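# Stack four numbered cartons on the pallet, largest lowest

## Task

Build one vertical column from the four identical cube cartons, edges aligned, standing entirely on the small square wooden pallet, with no bench item touching it. Each carton has a number on its bottom face. Order them so the largest number is at the base and each carton above has a smaller number than the one beneath. Every carton must end up standing on its numbered face. None of the cartons may be crushed. Tipping a carton over on the table to read its number, then setting it back, is permitted.

## Robot and tools

Robot: two arms, left_arm and right_arm, each ending in a five-finger hand. The right arm has a right hand; the left arm has its mirror image. Base positions in the scene frame: left_arm (-0.016, +0.345, +0.023) m, right_arm (-0.041, -0.242, +0.008) m. A post stands behind the arms. Cameras: cam_high, cam_low, cam_left_wrist, cam_right_wrist, each 672x504.

Scene frame: the origin is at table-top height, halfway between the nominal bases. +x points out over the table, +z points up, and left_arm is on the +y side. Image left and right do not follow arm names.

Hand point: this point is fixed to the palm, 0.05 m in front of it and 0.15 m out from the wrist flange. Its +z runs along the straightened fingers, and its +y points out of the palm. On the right hand, +x runs across the palm away from the thumb; on the left hand, +x points toward the thumb. Straight fingertips reach about 0.06-0.07 m past the point. A bracket on the little-finger side of the wrist can strike objects. A thumb turned in front of the palm together with the fingers can grip objects about 0.035-0.065 m thick.

ROW layout (used by execute_actions and move): one flat list of 28 numbers covering both arms, each in [-1, 1]. The order is left_arm dx, dy, dz, rx, ry, rz, then left hand thumb_turn, thumb_bend, index, middle, ring, little, force_limit, speed, then the same 14 for right_arm.
- Pose numbers (dx to rz) are offsets, not poses. They are measured from the arm's Hand target at the start of the action or move, along that Hand target's own axes. 1.0 equals 0.6 m or 180 degrees. rx, ry, rz together form one rotation vector. Six zeros asks nothing new of that arm.
- The six motor numbers are absolute targets. -1 means open (thumb beside the palm, fingers straight), and +1 means closed (thumb in front of the palm, fingers curled).
- force_limit: -1 is about 0 N at the fingertip and +1 is 10 N (15 N for the two thumb motors), linear in between.
- speed: -1 is nearly stopped, and from +0.48 up is full speed. For a gentle grip, close at -0.94 or slower.
- To leave a hand unchanged, resend the last eight numbers you sent for it, not its readings. Before any hand row has been sent, use hand_measured plus hand_force_limit and hand_speed.

execute_actions(actions, cameras): actions is a list of actions. Each action is a table of up to 15 rows, and each row is one 1/30 s step. A shorter table repeats its last row through step 15. Every row's offsets count from the action's starting Hand target, not from the previous row. cameras lists camera names: ["all"] for every camera, [] for none. If omitted, all cameras are returned for an empty action list and none otherwise. An empty actions list just reports state with images.

move(target, speed, blend, blocking, cameras): target is one 28-number row or a list of up to 15 rows. Every row is an offset from the Hand targets at the start of the move. Each hand point travels in a straight line, and all paths finish together within 10 s. speed is in m/s (0.002 to 4.3, default 0.25), given as one value or one per target; rotation rate is capped at twice this in rad/s. blend is in metres and rounds corners between targets; 0 means stop at each one. blocking=false returns after about 0.5 s while the move keeps running. The result adds a move: line reporting the ending (done, off_target, moving, held, fault) and any limits, such as paced or held. Moves do not avoid obstacles or the other arm. Faster moves strike harder and lag more.

wait(seconds): 0 to 3600 s. Sends nothing new and lets a running move continue. stop(): brakes a running move. zoom_image(camera, region): region is [x0, y0, x1, y1] in pixels of that camera's newest image, at most 504 on a side. show_instructions(): shows the reference pages. finished_scene(scene=1): ends the scene for good.

Results: end_effector_position (m) and end_effector_quat_wxyz are in the scene frame. Hand target is the last commanded pose after clipping, and the next offsets start from it. hand_measured, hand_stopped_by (moving, target, force, stalled, fault) and hand_load_n (N, positive when the finger is pushed open) follow the six-motor order. A lost grip shows up as the load dropping to about 0. Results also give joint positions, velocities, torques and motor temperatures.

Behaviour to expect: the hand often rests 1-3 cm, sometimes 5 cm, below or short of the command, which does not by itself mean contact. Resend the missing offset if needed. Each step, orientation commands are clipped to within 40 degrees of the current orientation. A motor starts only when its target changes. To squeeze harder, raise force_limit and send a target more closed than hand_measured. The scene keeps running while you think.

Avoid: dropping cartons even slightly, releasing moving items, pressing hard enough to crush cartons, sending anything off the table, hitting fixed objects, bringing the two arms or hands into contact, and overheating motors (warning at 85 °C; at 100 °C the arm goes limp for 30-60 s). Objects may occasionally be nudged by outside disturbances.

Each tool is called by a JSON object that holds its "name" and its "arguments".

Reference images:

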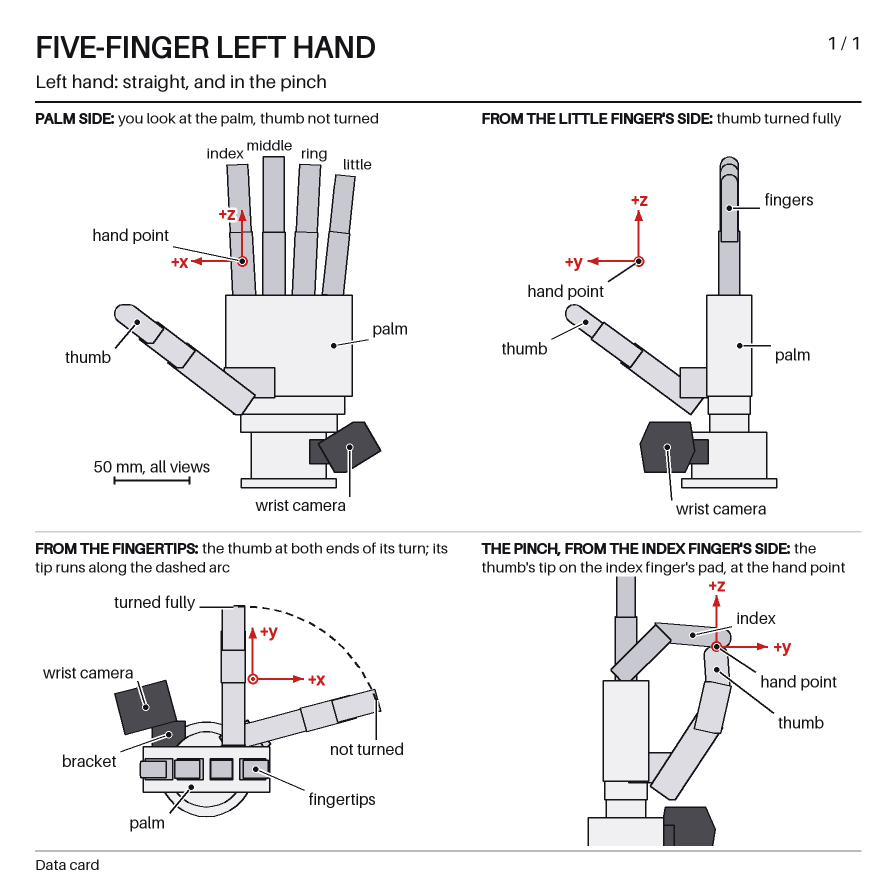

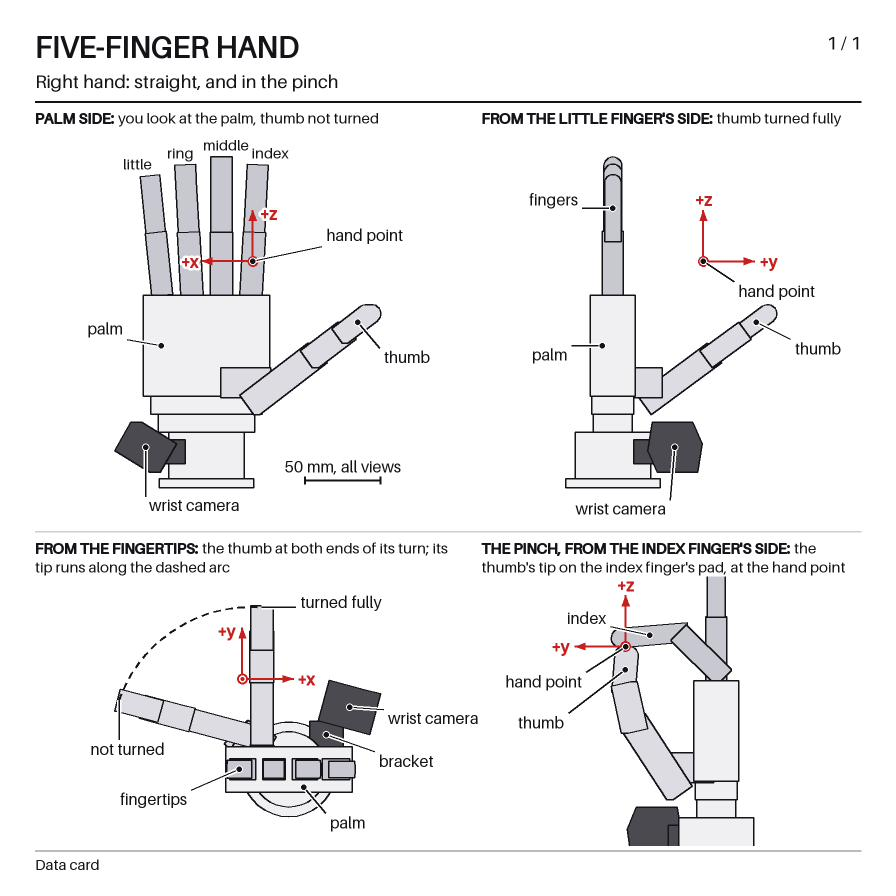

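## Session

{"name": "execute_actions", "arguments": {"actions": []}}

Scene clock: 0.00 s.
left_arm: end_effector_position=(+0.1684, +0.2415, +0.1529) hand_measured=(-1.000, -1.000, -1.000, -1.000, -1.000, -1.000) hand_load_n=(+0.0, +0.5, +0.0, +0.0, +0.0, +0.0) hand_stopped_by=(target, target, target, target, target, target) hand_force_limit=0.00 hand_speed=-0.80 end_effector_quat_wxyz=(+0.036, -0.397, +0.917, -0.018) | right_arm: end_effector_position=(+0.4662, -0.0872, +0.3255) hand_measured=(-1.000, -1.000, -1.000, -1.000, -1.000, -1.000) hand_load_n=(+0.0, +0.0, +0.5, +0.0, +0.0, +0.0) hand_stopped_by=(target, target, target, target, target, target) hand_force_limit=0.00 hand_speed=-0.80 end_effector_quat_wxyz=(-0.272, +0.665, -0.691, -0.076)
Joint positions: left_arm=[-0.496 1.034 0.802 -1.266 -0.033 0.278] | right_arm=[0.059 1.621 1.741 -1.344 -0.466 0.183]
Joint velocities: within noise
Joint torques (N m): no reading
Motor temperatures (°C): left_arm=[33 33 30 29 32 30] | right_arm=[36 29 30 30 34 33]
Heat: left arm: hottest waist 33 °C; right arm: hottest waist 36 °C.
Hand target: left_arm +0.1749, +0.2381, +0.1593; +0.042, -0.397, +0.916, -0.025 | right_arm +0.4705, -0.0869, +0.3399; -0.286, +0.666, -0.686, -0.065

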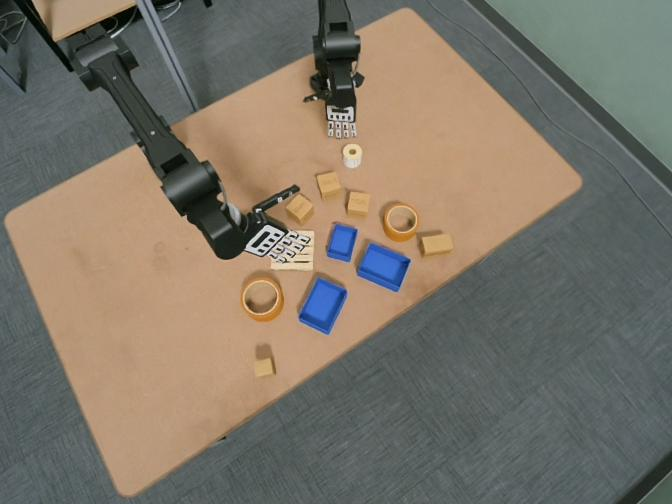

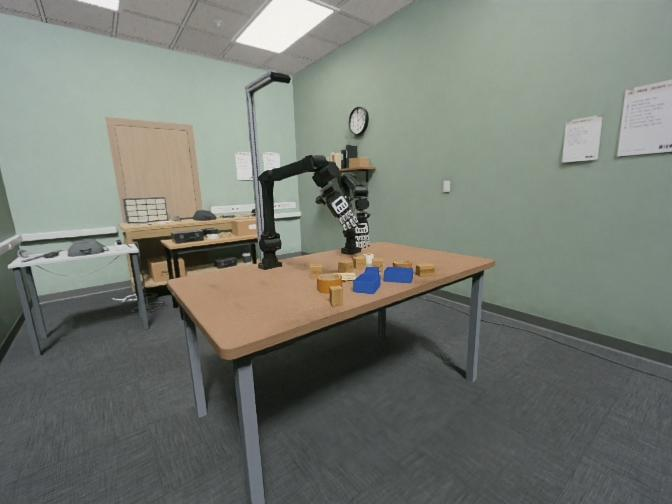

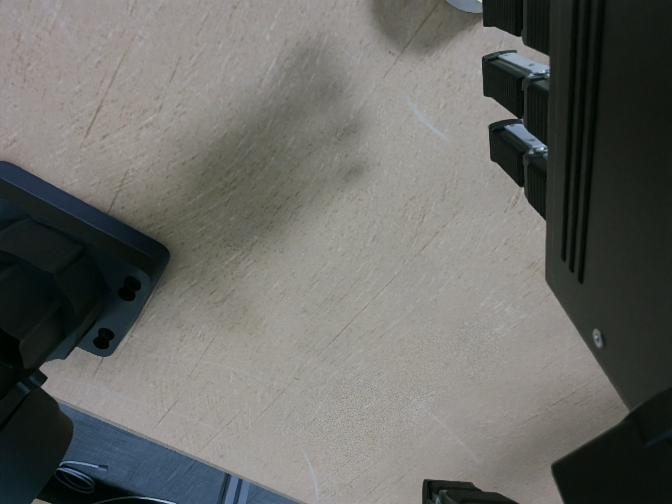

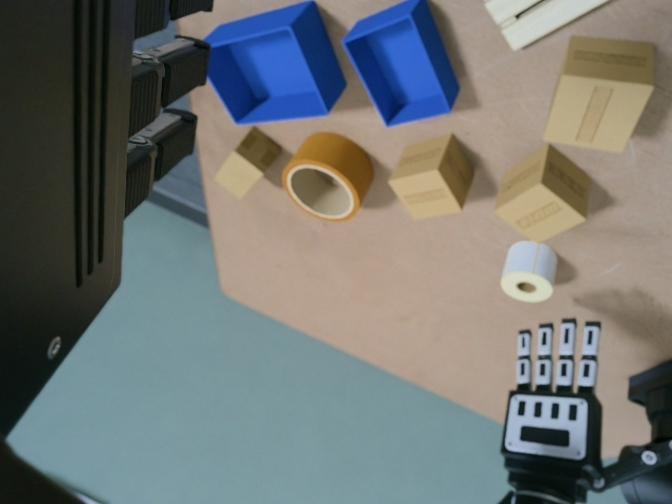

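{"name": "zoom_image", "arguments": {"camera": "cam_high", "region": [230, 120, 480, 400]}}

{"name": "zoom_image", "arguments": {"camera": "cam_low", "region": [240, 190, 480, 320]}}

{"name": "zoom_image", "arguments": {"camera": "cam_right_wrist", "region": [170, 0, 672, 320]}}

Scaled by 1.800 from the camera's image (finer frame: 960x720).

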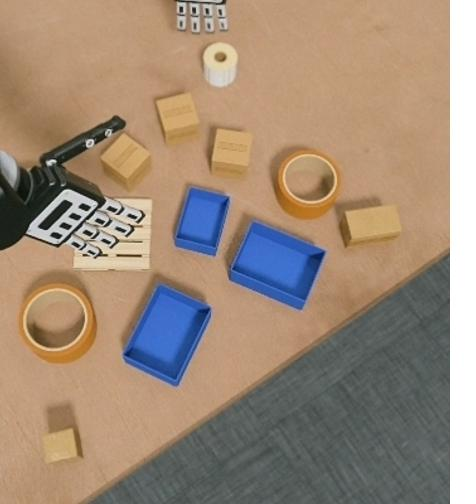

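Scaled by 2.100 from the camera's image (finer frame: 960x720).

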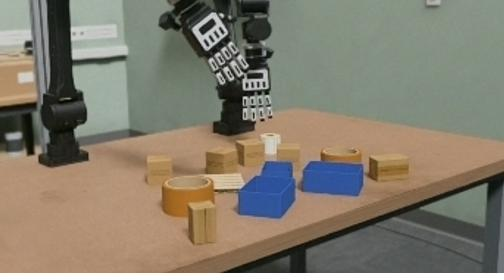

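Scaled by 1.004 from the camera's image (finer frame: 960x720).

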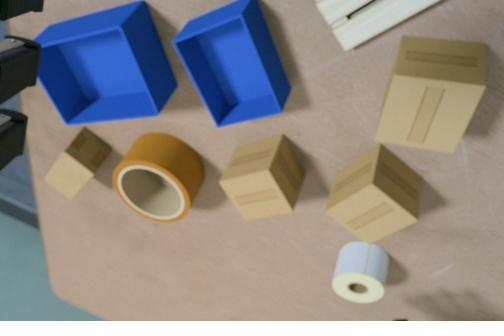

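{"name": "move", "arguments": {"target": [0,0,0,0,0,0,-1,-1,-1,-1,-1,-1,0,-0.8,0.3575,0.2195,-0.3043,0.1576,0.1439,-0.0734,-1,-1,-1,-1,-1,-1,0,-0.8], "cameras": ["all"]}}

Scene clock: 96.10 s.
left_arm: end_effector_position=(+0.1684, +0.2415, +0.1529) hand_measured=(-1.000, -1.000, -1.000, -1.000, -1.000, -1.000) hand_load_n=(+0.0, +0.0, +0.0, +0.0, +0.0, +0.0) hand_stopped_by=(target, target, target, target, target, target) hand_force_limit=0.00 hand_speed=-0.80 end_effector_quat_wxyz=(+0.036, -0.397, +0.917, -0.018) | right_arm: end_effector_position=(+0.2970, -0.3423, +0.3470) hand_measured=(-1.000, -1.000, -1.000, -1.000, -1.000, -1.000) hand_load_n=(+0.0, -0.5, +0.0, +0.0, +0.0, +0.0) hand_stopped_by=(target, target, target, target, target, target) hand_force_limit=0.00 hand_speed=-0.80 end_effector_quat_wxyz=(-0.284, +0.645, -0.654, +0.275)
Joint positions: left_arm=[-0.496 1.034 0.802 -1.266 -0.033 0.278] | right_arm=[-0.511 0.938 1.187 -1.077 -0.369 -0.352]
Joint torques (N m): left_arm=[-1.38 -4.66 9.89 0.47 -0.05 0] | right_arm=[-1.85 -4.42 10.3 1.73 -0.36 -0.13]
Motor temperatures (°C): left_arm=[32 33 40 29 31 29] | right_arm=[36 33 43 30 33 32]
Heat: left arm: hottest elbow 40 °C; right arm: hottest elbow 43 °C.
Hand target: left_arm +0.1749, +0.2381, +0.1593; +0.042, -0.397, +0.916, -0.025 | right_arm +0.3001, -0.3468, +0.3501; -0.285, +0.647, -0.647, +0.285
Off the commanded pose: left_arm 0.010 m, 1 deg | right_arm 0.006 m, 1 deg.
move: done

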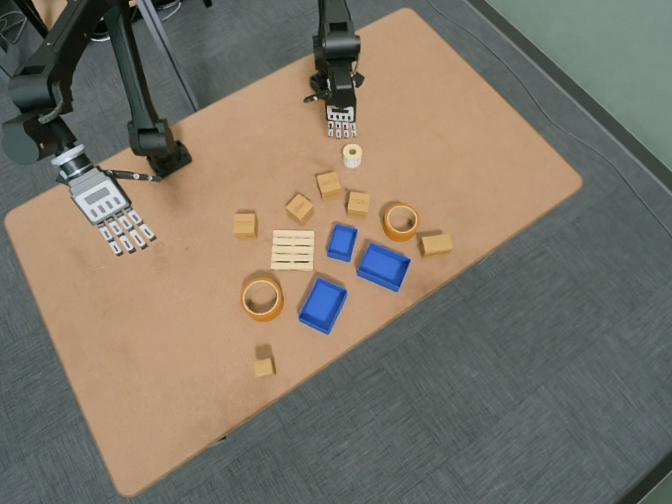

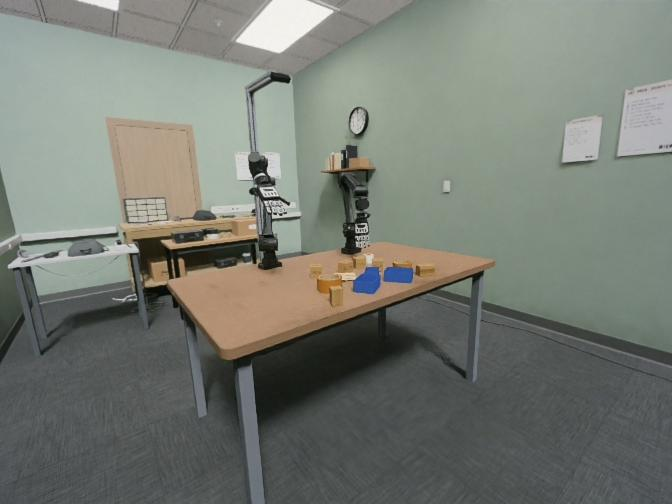

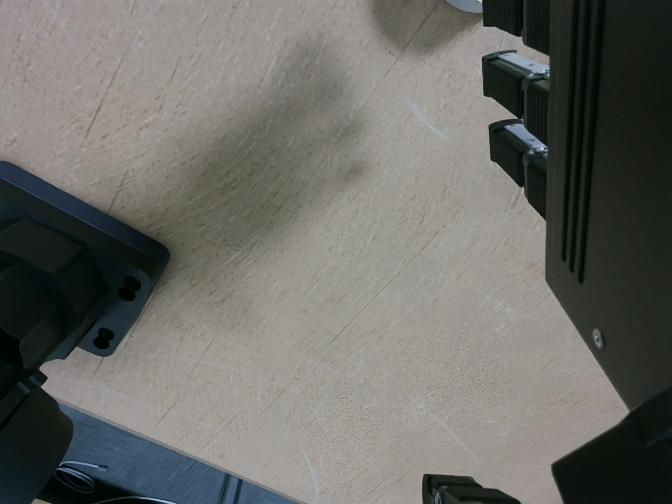

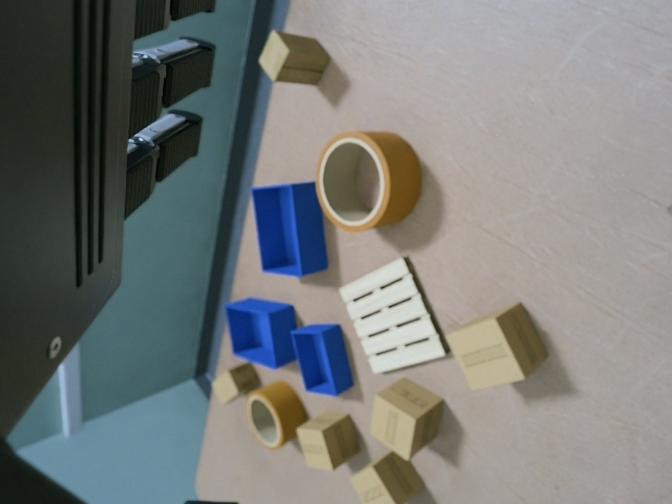

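{"name": "zoom_image", "arguments": {"camera": "cam_high", "region": [220, 160, 400, 295]}}

{"name": "zoom_image", "arguments": {"camera": "cam_high", "region": [0, 0, 504, 504]}}

{"name": "zoom_image", "arguments": {"camera": "cam_low", "region": [280, 220, 460, 320]}}

{"name": "zoom_image", "arguments": {"camera": "cam_right_wrist", "region": [180, 220, 600, 504]}}

Scaled by 2.800 from the camera's image (finer frame: 960x720).

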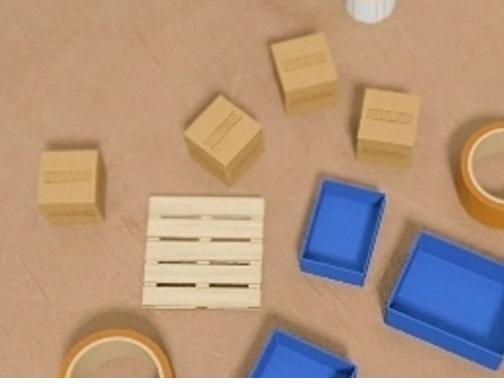

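Scaled by 1.000.

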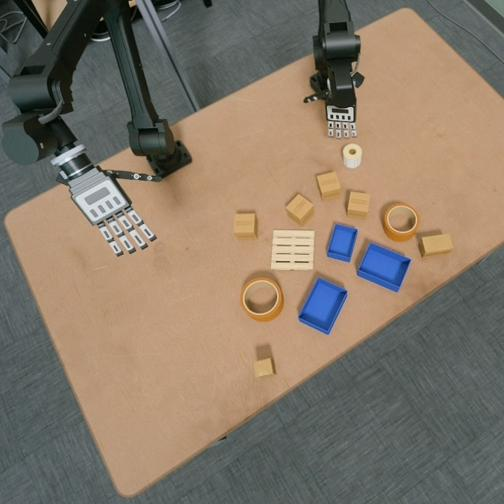

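Scaled by 2.800 from the camera's image (finer frame: 960x720).

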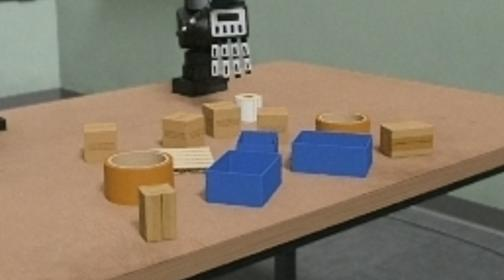

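Scaled by 1.200 from the camera's image (finer frame: 960x720).

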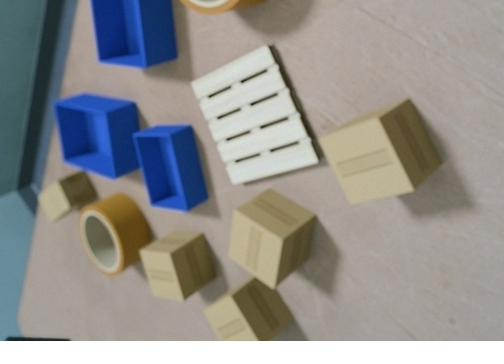

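{"name": "move", "arguments": {"target": [0,0,0,0,0,0,-1,-1,-1,-1,-1,-1,0,-0.8,-0.6202,0.1330,0.2248,0,-0.0573,-0.0526,1,-1,-0.85,-0.85,-0.85,-0.85,-0.4,0], "cameras": ["all"]}}

Scene clock: 201.67 s.
left_arm: end_effector_position=(+0.1684, +0.2415, +0.1529) hand_measured=(-1.000, -1.000, -1.000, -1.000, -1.000, -1.000) hand_load_n=(+0.0, +0.0, +0.0, +0.0, +0.0, +0.0) hand_stopped_by=(target, target, target, target, target, target) hand_force_limit=0.00 hand_speed=-0.80 end_effector_quat_wxyz=(+0.036, -0.397, +0.917, -0.018) | right_arm: end_effector_position=(+0.3325, +0.0147, +0.1748) hand_measured=(+1.000, -1.000, -0.850, -0.850, -0.850, -0.850) hand_load_n=(+0.0, +0.0, +0.0, +0.0, +0.0, -0.5) hand_stopped_by=(target, target, target, target, target, target) hand_force_limit=-0.40 hand_speed=0.00 end_effector_quat_wxyz=(-0.289, +0.736, -0.562, +0.242)
Joint positions: left_arm=[-0.496 1.034 0.802 -1.266 -0.033 0.278] | right_arm=[0.624 1.179 0.907 -0.567 0.276 0.251]
Joint torques (N m): left_arm=[-1.26 -4.66 9.91 0.49 -0.05 0] | right_arm=[-1.08 -8.47 12.92 1.68 0.28 0.11]
Heat: left arm: hottest elbow 42 °C; right arm: hottest elbow 43 °C.
Hand target: left_arm +0.1749, +0.2381, +0.1593; +0.042, -0.397, +0.916, -0.025 | right_arm +0.3461, +0.0252, +0.2001; -0.317, +0.721, -0.564, +0.249
Off the commanded pose: left_arm 0.010 m, 1 deg | right_arm 0.031 m, 4 deg.
move: off_target (right_arm)

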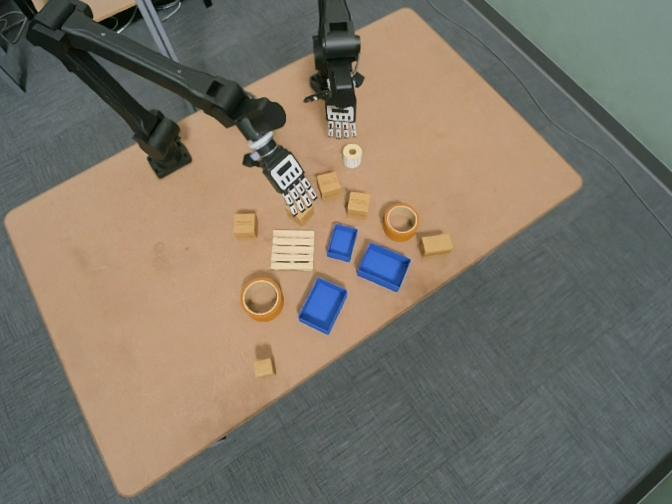

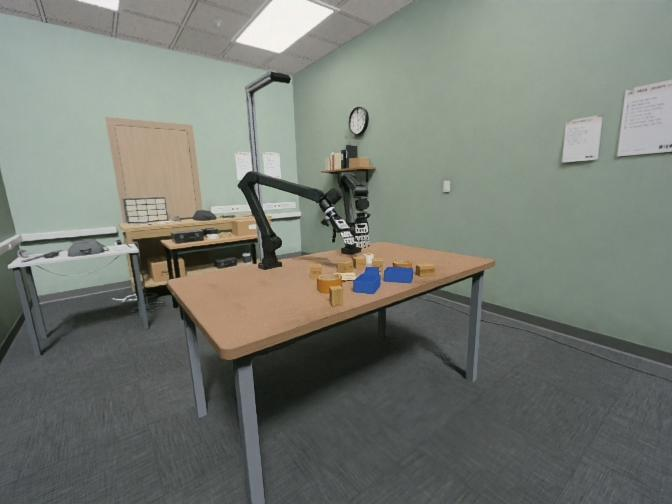

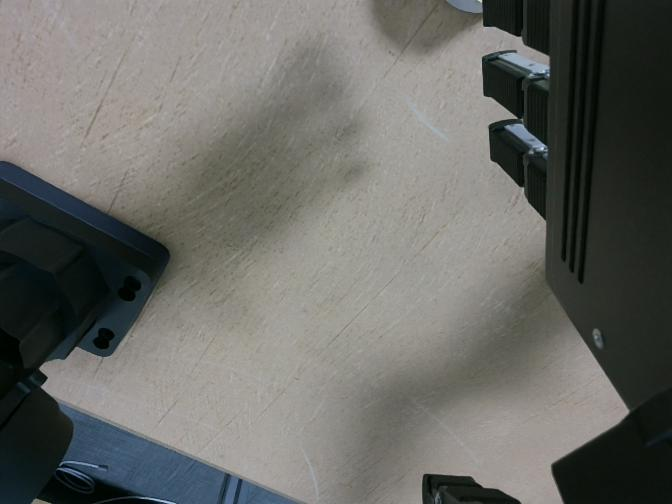

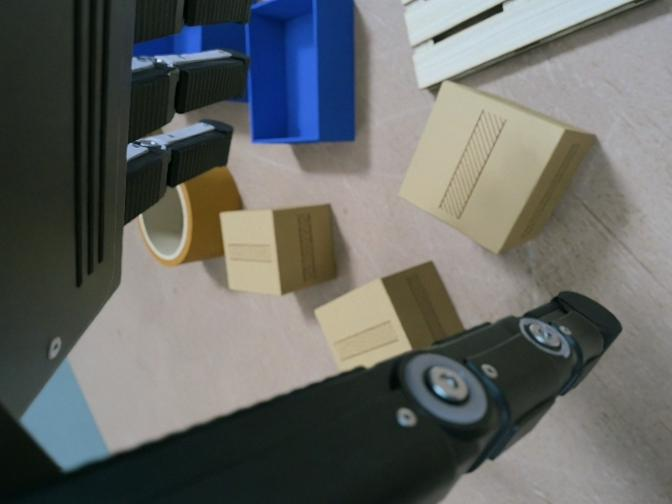

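{"name": "zoom_image", "arguments": {"camera": "cam_high", "region": [230, 130, 390, 250]}}

{"name": "zoom_image", "arguments": {"camera": "cam_low", "region": [280, 180, 460, 300]}}

Scaled by 3.150 from the camera's image (finer frame: 960x720).

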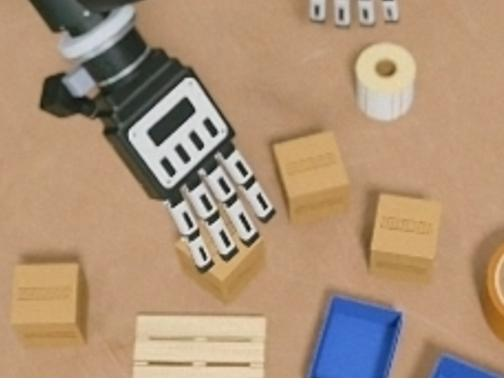

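Scaled by 2.800 from the camera's image (finer frame: 960x720).

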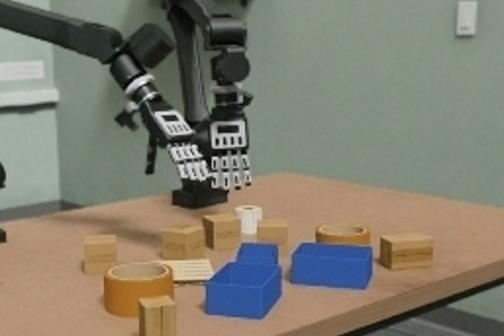

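{"name": "move", "arguments": {"target": [0,0,0,0,0,0,-1,-1,-1,-1,-1,-1,0,-0.8,0.0218,0.0687,0.073,0,0,0,1,-1,-0.85,-0.85,-0.85,-0.85,-0.4,0], "cameras": ["all"], "speed": 0.1}}

{"name": "zoom_image", "arguments": {"camera": "cam_high", "region": [230, 130, 390, 250]}}

Scene clock: 232.33 s.
left_arm: end_effector_position=(+0.1684, +0.2415, +0.1529) hand_measured=(-1.000, -1.000, -1.000, -1.000, -1.000, -1.000) hand_load_n=(+0.0, +0.0, +0.0, +0.0, +0.0, +0.0) hand_stopped_by=(target, target, target, target, target, target) hand_force_limit=0.00 hand_speed=-0.80 end_effector_quat_wxyz=(+0.036, -0.397, +0.917, -0.018) | right_arm: end_effector_position=(+0.3458, +0.0144, +0.1343) hand_measured=(+1.000, -1.000, -0.850, -0.850, -0.850, -0.850) hand_load_n=(+0.0, +0.0, +0.0, +0.0, +0.0, +0.0) hand_stopped_by=(target, target, target, target, target, target) hand_force_limit=-0.40 hand_speed=0.00 end_effector_quat_wxyz=(-0.310, +0.724, -0.566, +0.243)
Joint positions: left_arm=[-0.496 1.034 0.802 -1.266 -0.033 0.278] | right_arm=[0.598 1.227 0.815 -0.382 0.255 0.25]
Joint torques (N m): left_arm=[-1.38 -4.6 9.87 0.49 -0.04 -0.01] | right_arm=[-2.2 -8.41 10.04 1.8 0.06 -0.14]
Heat: left arm: hottest elbow 42 °C; right arm: hottest elbow 44 °C.
Hand target: left_arm +0.1749, +0.2381, +0.1593; +0.042, -0.397, +0.916, -0.025 | right_arm +0.3536, +0.0136, +0.1402; -0.317, +0.721, -0.564, +0.249
Off the commanded pose: left_arm 0.010 m, 1 deg | right_arm 0.010 m, 1 deg.
move: done

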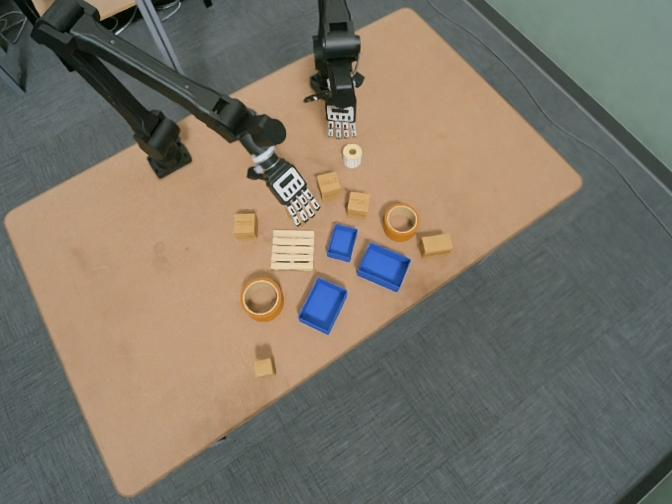

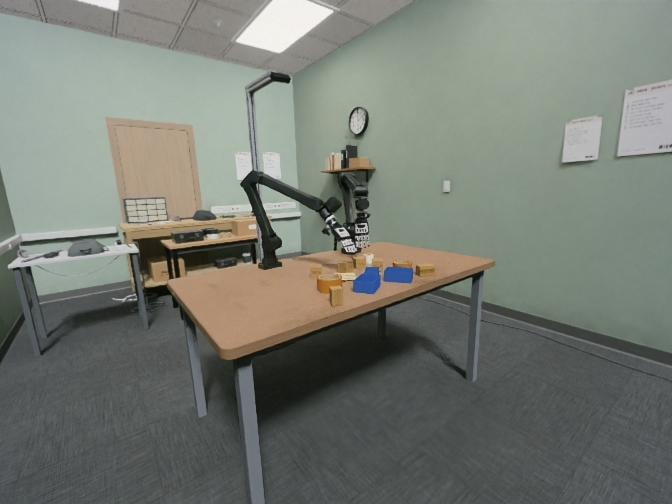

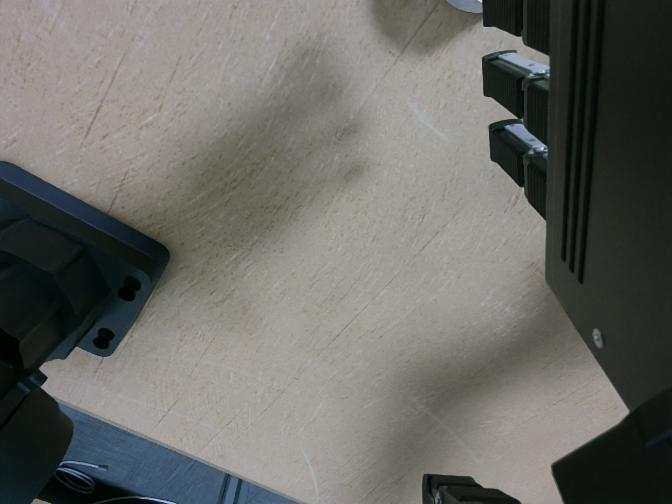

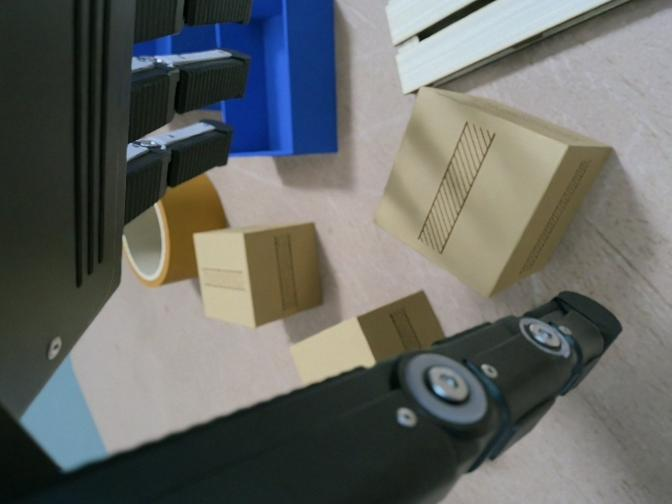

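Scaled by 3.150 from the camera's image (finer frame: 960x720).

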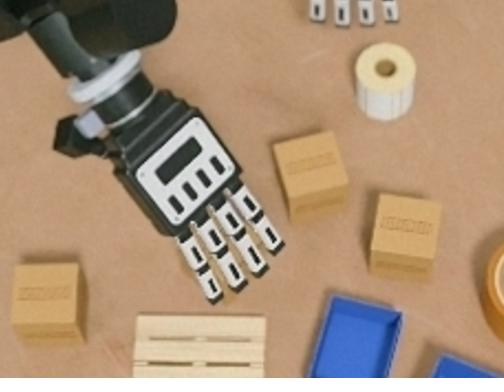

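{"name": "move", "arguments": {"target": [0,0,0,0,0,0,-1,-1,-1,-1,-1,-1,0,-0.8,0,0.1053,0.0873,0,0,0,1,-1,-0.85,-0.85,-0.85,-0.85,-0.4,0], "cameras": ["all"], "speed": 0.08}}

{"name": "zoom_image", "arguments": {"camera": "cam_high", "region": [230, 130, 390, 250]}}

{"name": "zoom_image", "arguments": {"camera": "cam_low", "region": [280, 200, 430, 300]}}

Scene clock: 269.27 s.
left_arm: end_effector_position=(+0.1684, +0.2415, +0.1529) hand_measured=(-1.000, -1.000, -1.000, -1.000, -1.000, -1.000) hand_load_n=(+0.0, +0.0, +0.0, +0.0, +0.0, -0.5) hand_stopped_by=(target, target, target, target, target, target) hand_force_limit=0.00 hand_speed=-0.80 end_effector_quat_wxyz=(+0.036, -0.397, +0.917, -0.018) | right_arm: end_effector_position=(+0.3433, +0.0127, +0.0546) hand_measured=(+1.000, -1.000, -0.850, -0.850, -0.850, -0.850) hand_load_n=(+0.0, +0.0, +0.0, +0.0, +0.0, +0.0) hand_stopped_by=(target, target, target, target, target, target) hand_force_limit=-0.40 hand_speed=0.00 end_effector_quat_wxyz=(-0.311, +0.724, -0.566, +0.243)
Joint positions: left_arm=[-0.496 1.034 0.802 -1.266 -0.033 0.278] | right_arm=[0.598 1.352 0.678 -0.117 0.255 0.25]
Joint torques (N m): left_arm=[-1.32 -4.48 9.88 0.49 -0.05 0] | right_arm=[-1.85 -8.53 8.77 1.81 0.19 -0.11]
Heat: left arm: hottest elbow 42 °C; right arm: hottest elbow 44 °C.
Hand target: left_arm +0.1749, +0.2381, +0.1593; +0.042, -0.397, +0.916, -0.025 | right_arm +0.3498, +0.0126, +0.0583; -0.317, +0.721, -0.564, +0.249
Off the commanded pose: left_arm 0.010 m, 1 deg | right_arm 0.007 m, 1 deg.
move: done

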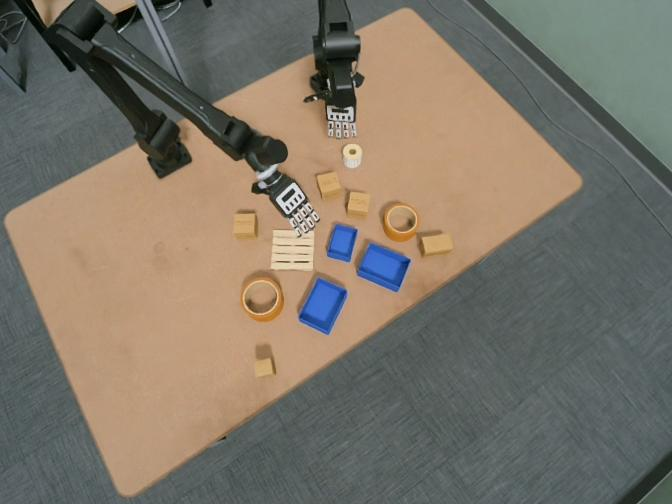

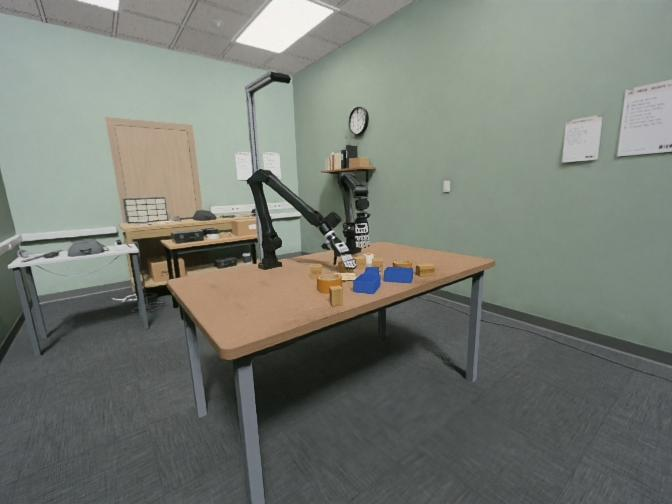

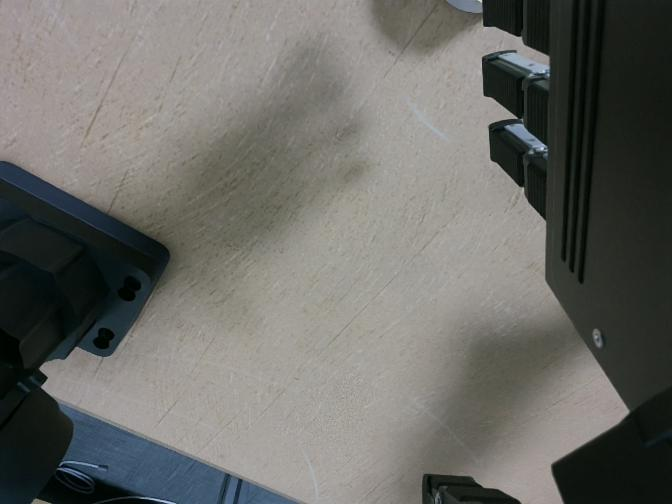

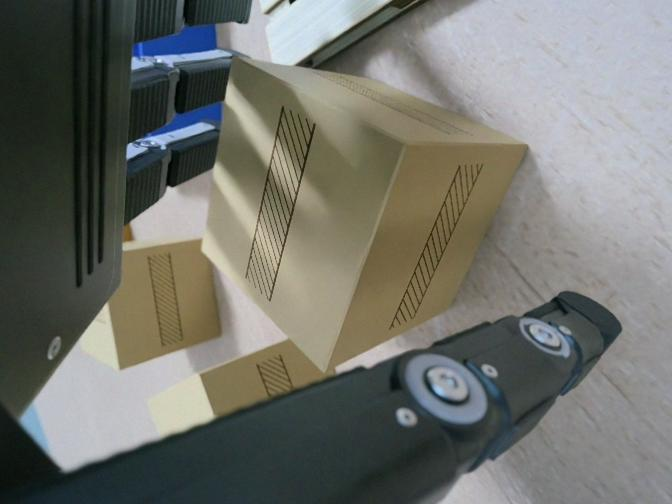

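Scaled by 3.150 from the camera's image (finer frame: 960x720).

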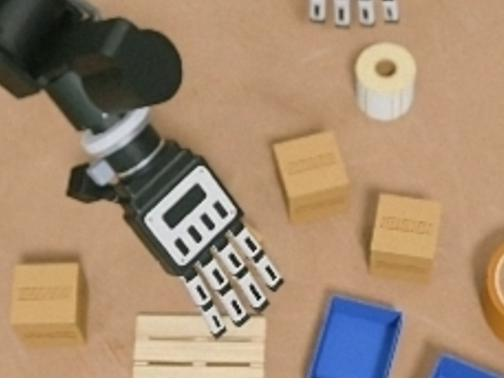

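Scaled by 3.360 from the camera's image (finer frame: 960x720).

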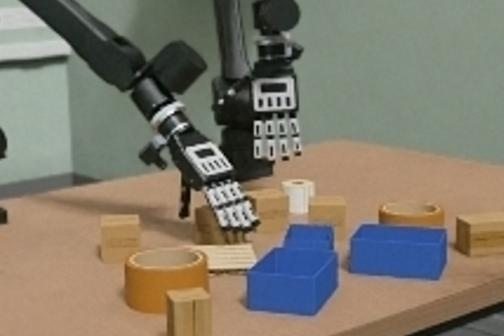

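{"name": "move", "arguments": {"target": [0,0,0,0,0,0,-1,-1,-1,-1,-1,-1,0,-0.8,-0.01,0,0,0,0,0,1,-0.75,-0.65,-0.65,-0.65,-0.65,-0.4,-0.5], "cameras": ["all"], "speed": 0.05}}

{"name": "zoom_image", "arguments": {"camera": "cam_high", "region": [230, 130, 390, 250]}}

Scene clock: 314.00 s.
left_arm: end_effector_position=(+0.1684, +0.2415, +0.1529) hand_measured=(-1.000, -1.000, -1.000, -1.000, -1.000, -1.000) hand_load_n=(+0.0, +0.0, -0.5, +0.0, +0.0, +0.0) hand_stopped_by=(target, target, target, target, target, target) hand_force_limit=0.00 hand_speed=-0.80 end_effector_quat_wxyz=(+0.036, -0.397, +0.917, -0.018) | right_arm: end_effector_position=(+0.3442, +0.0112, +0.0547) hand_measured=(+1.000, -0.750, -0.650, -0.650, -0.650, -0.650) hand_load_n=(+0.0, +0.0, +0.0, +0.0, +0.0, +0.0) hand_stopped_by=(target, target, target, target, target, target) hand_force_limit=-0.40 hand_speed=-0.50 end_effector_quat_wxyz=(-0.310, +0.722, -0.567, +0.247)
Joint positions: left_arm=[-0.496 1.034 0.802 -1.266 -0.033 0.278] | right_arm=[0.598 1.352 0.678 -0.117 0.263 0.25]
Joint torques (N m): left_arm=[-1.38 -4.72 9.91 0.51 -0.04 -0.01] | right_arm=[-0.5 -8.12 9.14 1.66 0.29 0]
Heat: left arm: hottest elbow 43 °C; right arm: hottest elbow 40 °C.
Hand target: left_arm +0.1749, +0.2381, +0.1593; +0.042, -0.397, +0.916, -0.025 | right_arm +0.3484, +0.0184, +0.0582; -0.317, +0.721, -0.564, +0.249
Off the commanded pose: left_arm 0.010 m, 1 deg | right_arm 0.009 m, 1 deg.
move: done

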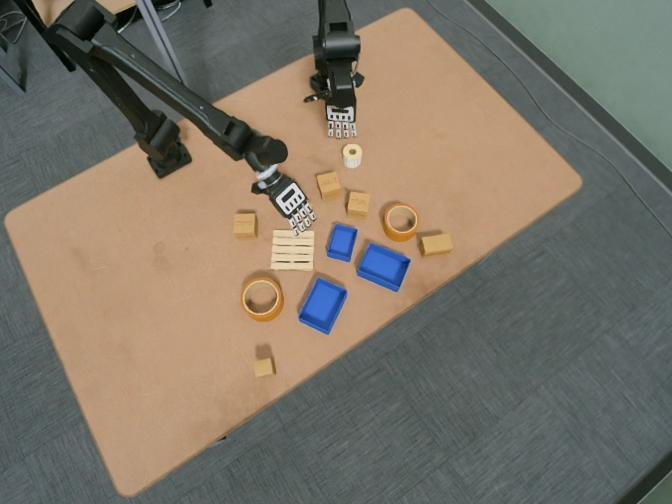

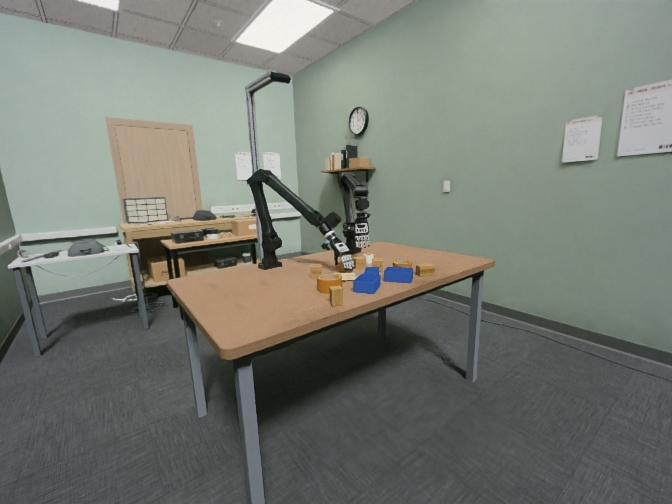

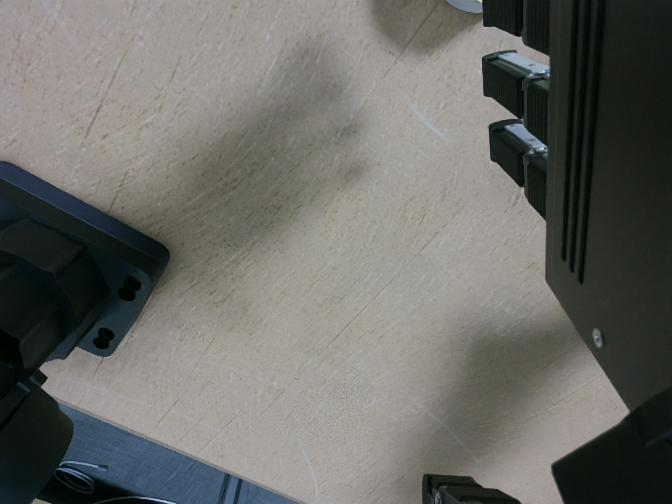

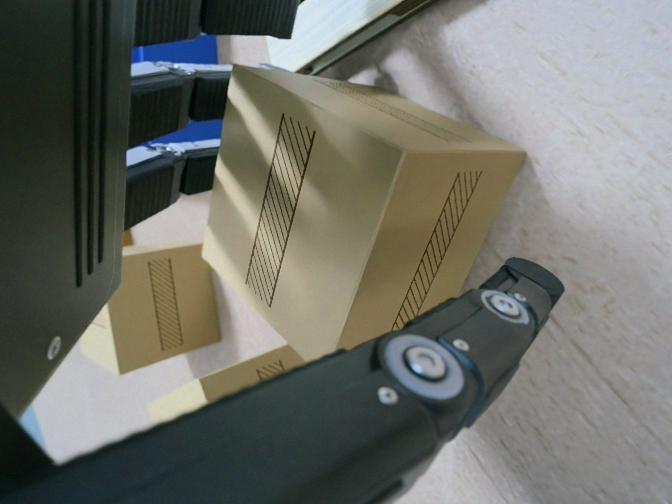

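Scaled by 3.150 from the camera's image (finer frame: 960x720).

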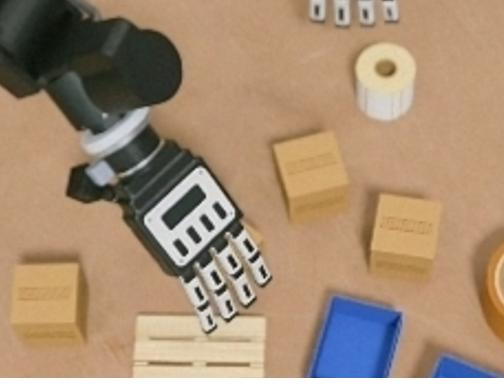

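{"name": "move", "arguments": {"target": [0,0,0,0,0,0,-1,-1,-1,-1,-1,-1,0,-0.8,0,0,0,0,0,0,1,-0.75,-0.5,-0.5,-0.65,-0.65,-0.5,-0.9], "cameras": ["cam_right_wrist"]}}

{"name": "move", "arguments": {"target": [0,0,0,0,0,0,-1,-1,-1,-1,-1,-1,0,-0.8,0,0,0,0,0,0,1,-0.2,-0.5,-0.5,-0.65,-0.65,-0.5,-0.92], "cameras": ["cam_right_wrist"]}}

Scene clock: 327.33 s.
left_arm: end_effector_position=(+0.1684, +0.2415, +0.1529) hand_measured=(-1.000, -1.000, -1.000, -1.000, -1.000, -1.000) hand_load_n=(+0.0, +0.0, +0.0, +0.0, +0.0, +0.0) hand_stopped_by=(target, target, target, target, target, target) hand_force_limit=0.00 hand_speed=-0.80 end_effector_quat_wxyz=(+0.036, -0.397, +0.917, -0.018) | right_arm: end_effector_position=(+0.3443, +0.0111, +0.0547) hand_measured=(+1.000, -0.750, -0.500, -0.500, -0.650, -0.650) hand_load_n=(+0.0, +0.0, +0.0, +0.5, +0.0, +0.0) hand_stopped_by=(target, target, target, target, target, target) hand_force_limit=-0.50 hand_speed=-0.90 end_effector_quat_wxyz=(-0.310, +0.722, -0.567, +0.247)
Joint positions: left_arm=[-0.496 1.034 0.802 -1.266 -0.033 0.278] | right_arm=[0.598 1.352 0.678 -0.117 0.265 0.25]
Joint torques (N m): left_arm=[-1.38 -4.54 9.88 0.47 -0.05 0.01] | right_arm=[-0.67 -8.18 9.14 1.69 0.25 -0.02]
Heat: left arm: hottest elbow 43 °C; right arm: hottest elbow 40 °C.
Hand target: left_arm +0.1749, +0.2381, +0.1593; +0.042, -0.397, +0.916, -0.025 | right_arm +0.3484, +0.0184, +0.0583; -0.317, +0.721, -0.564, +0.249
Off the commanded pose: left_arm 0.010 m, 1 deg | right_arm 0.009 m, 1 deg.
move: done

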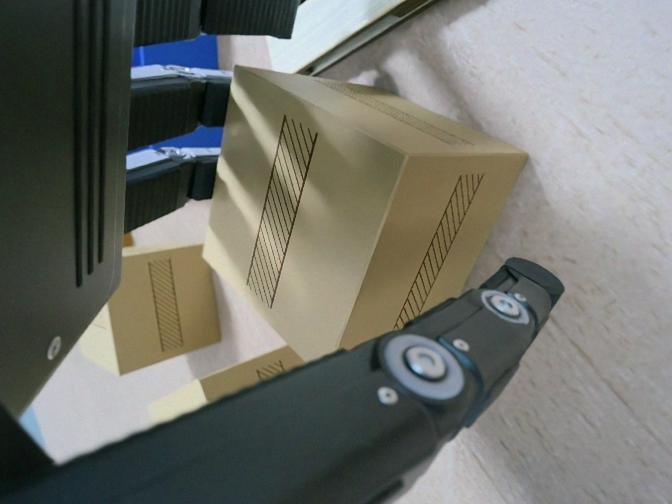

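Scene clock: 330.87 s.
left_arm: end_effector_position=(+0.1684, +0.2415, +0.1529) hand_measured=(-1.000, -1.000, -1.000, -1.000, -1.000, -1.000) hand_load_n=(+0.0, +0.0, +0.0, +0.0, +0.0, +0.0) hand_stopped_by=(target, target, target, target, target, target) hand_force_limit=0.00 hand_speed=-0.80 end_effector_quat_wxyz=(+0.036, -0.397, +0.917, -0.018) | right_arm: end_effector_position=(+0.3443, +0.0111, +0.0547) hand_measured=(+1.000, -0.372, -0.500, -0.500, -0.650, -0.650) hand_load_n=(+0.5, +4.0, +0.0, +1.5, +0.0, +0.0) hand_stopped_by=(target, force, target, target, target, target) hand_force_limit=-0.50 hand_speed=-0.92 end_effector_quat_wxyz=(-0.310, +0.722, -0.567, +0.247)
Joint positions: left_arm=[-0.496 1.034 0.802 -1.266 -0.033 0.278] | right_arm=[0.598 1.352 0.678 -0.117 0.265 0.25]
Joint torques (N m): left_arm=[-1.32 -4.66 9.88 0.51 -0.05 0] | right_arm=[-0.5 -8.29 9.07 1.65 0.23 0]
Heat: left arm: hottest elbow 43 °C; right arm: hottest elbow 40 °C.
Hand target: left_arm +0.1749, +0.2381, +0.1593; +0.042, -0.397, +0.916, -0.025 | right_arm +0.3484, +0.0184, +0.0583; -0.317, +0.721, -0.564, +0.249
Off the commanded pose: left_arm 0.010 m, 1 deg | right_arm 0.009 m, 1 deg.
move: done

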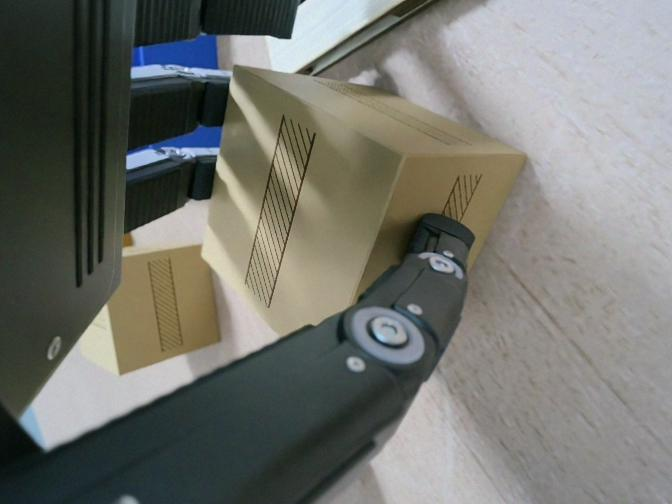

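{"name": "move", "arguments": {"target": [0,0,0,0,0,0,-1,-1,-1,-1,-1,-1,0,-0.8,0,0,0,0,0,0,1,-0.2,-0.4,-0.5,-0.65,-0.65,-0.7,-0.94], "cameras": []}}

Scene clock: 336.07 s.
left_arm: end_effector_position=(+0.1684, +0.2415, +0.1529) hand_measured=(-1.000, -1.000, -1.000, -1.000, -1.000, -1.000) hand_load_n=(+0.0, +0.0, +0.0, +0.0, +0.0, +0.0) hand_stopped_by=(target, target, target, target, target, target) hand_force_limit=0.00 hand_speed=-0.80 end_effector_quat_wxyz=(+0.036, -0.397, +0.917, -0.018) | right_arm: end_effector_position=(+0.3443, +0.0110, +0.0545) hand_measured=(+1.000, -0.372, -0.472, -0.500, -0.650, -0.650) hand_load_n=(+0.0, +5.0, +1.5, +0.5, +0.0, +0.0) hand_stopped_by=(target, force, force, target, target, target) hand_force_limit=-0.70 hand_speed=-0.94 end_effector_quat_wxyz=(-0.309, +0.722, -0.567, +0.247)
Joint positions: left_arm=[-0.496 1.034 0.802 -1.266 -0.033 0.278] | right_arm=[0.598 1.352 0.678 -0.117 0.265 0.25]
Joint torques (N m): left_arm=[-1.32 -4.54 9.88 0.47 -0.04 0] | right_arm=[-0.56 -8.12 9.13 1.63 0.24 0]
Heat: left arm: hottest elbow 43 °C; right arm: hottest elbow 40 °C.
Hand target: left_arm +0.1749, +0.2381, +0.1593; +0.042, -0.397, +0.916, -0.025 | right_arm +0.3484, +0.0184, +0.0581; -0.317, +0.721, -0.564, +0.249
Off the commanded pose: left_arm 0.010 m, 1 deg | right_arm 0.009 m, 1 deg.
move: done


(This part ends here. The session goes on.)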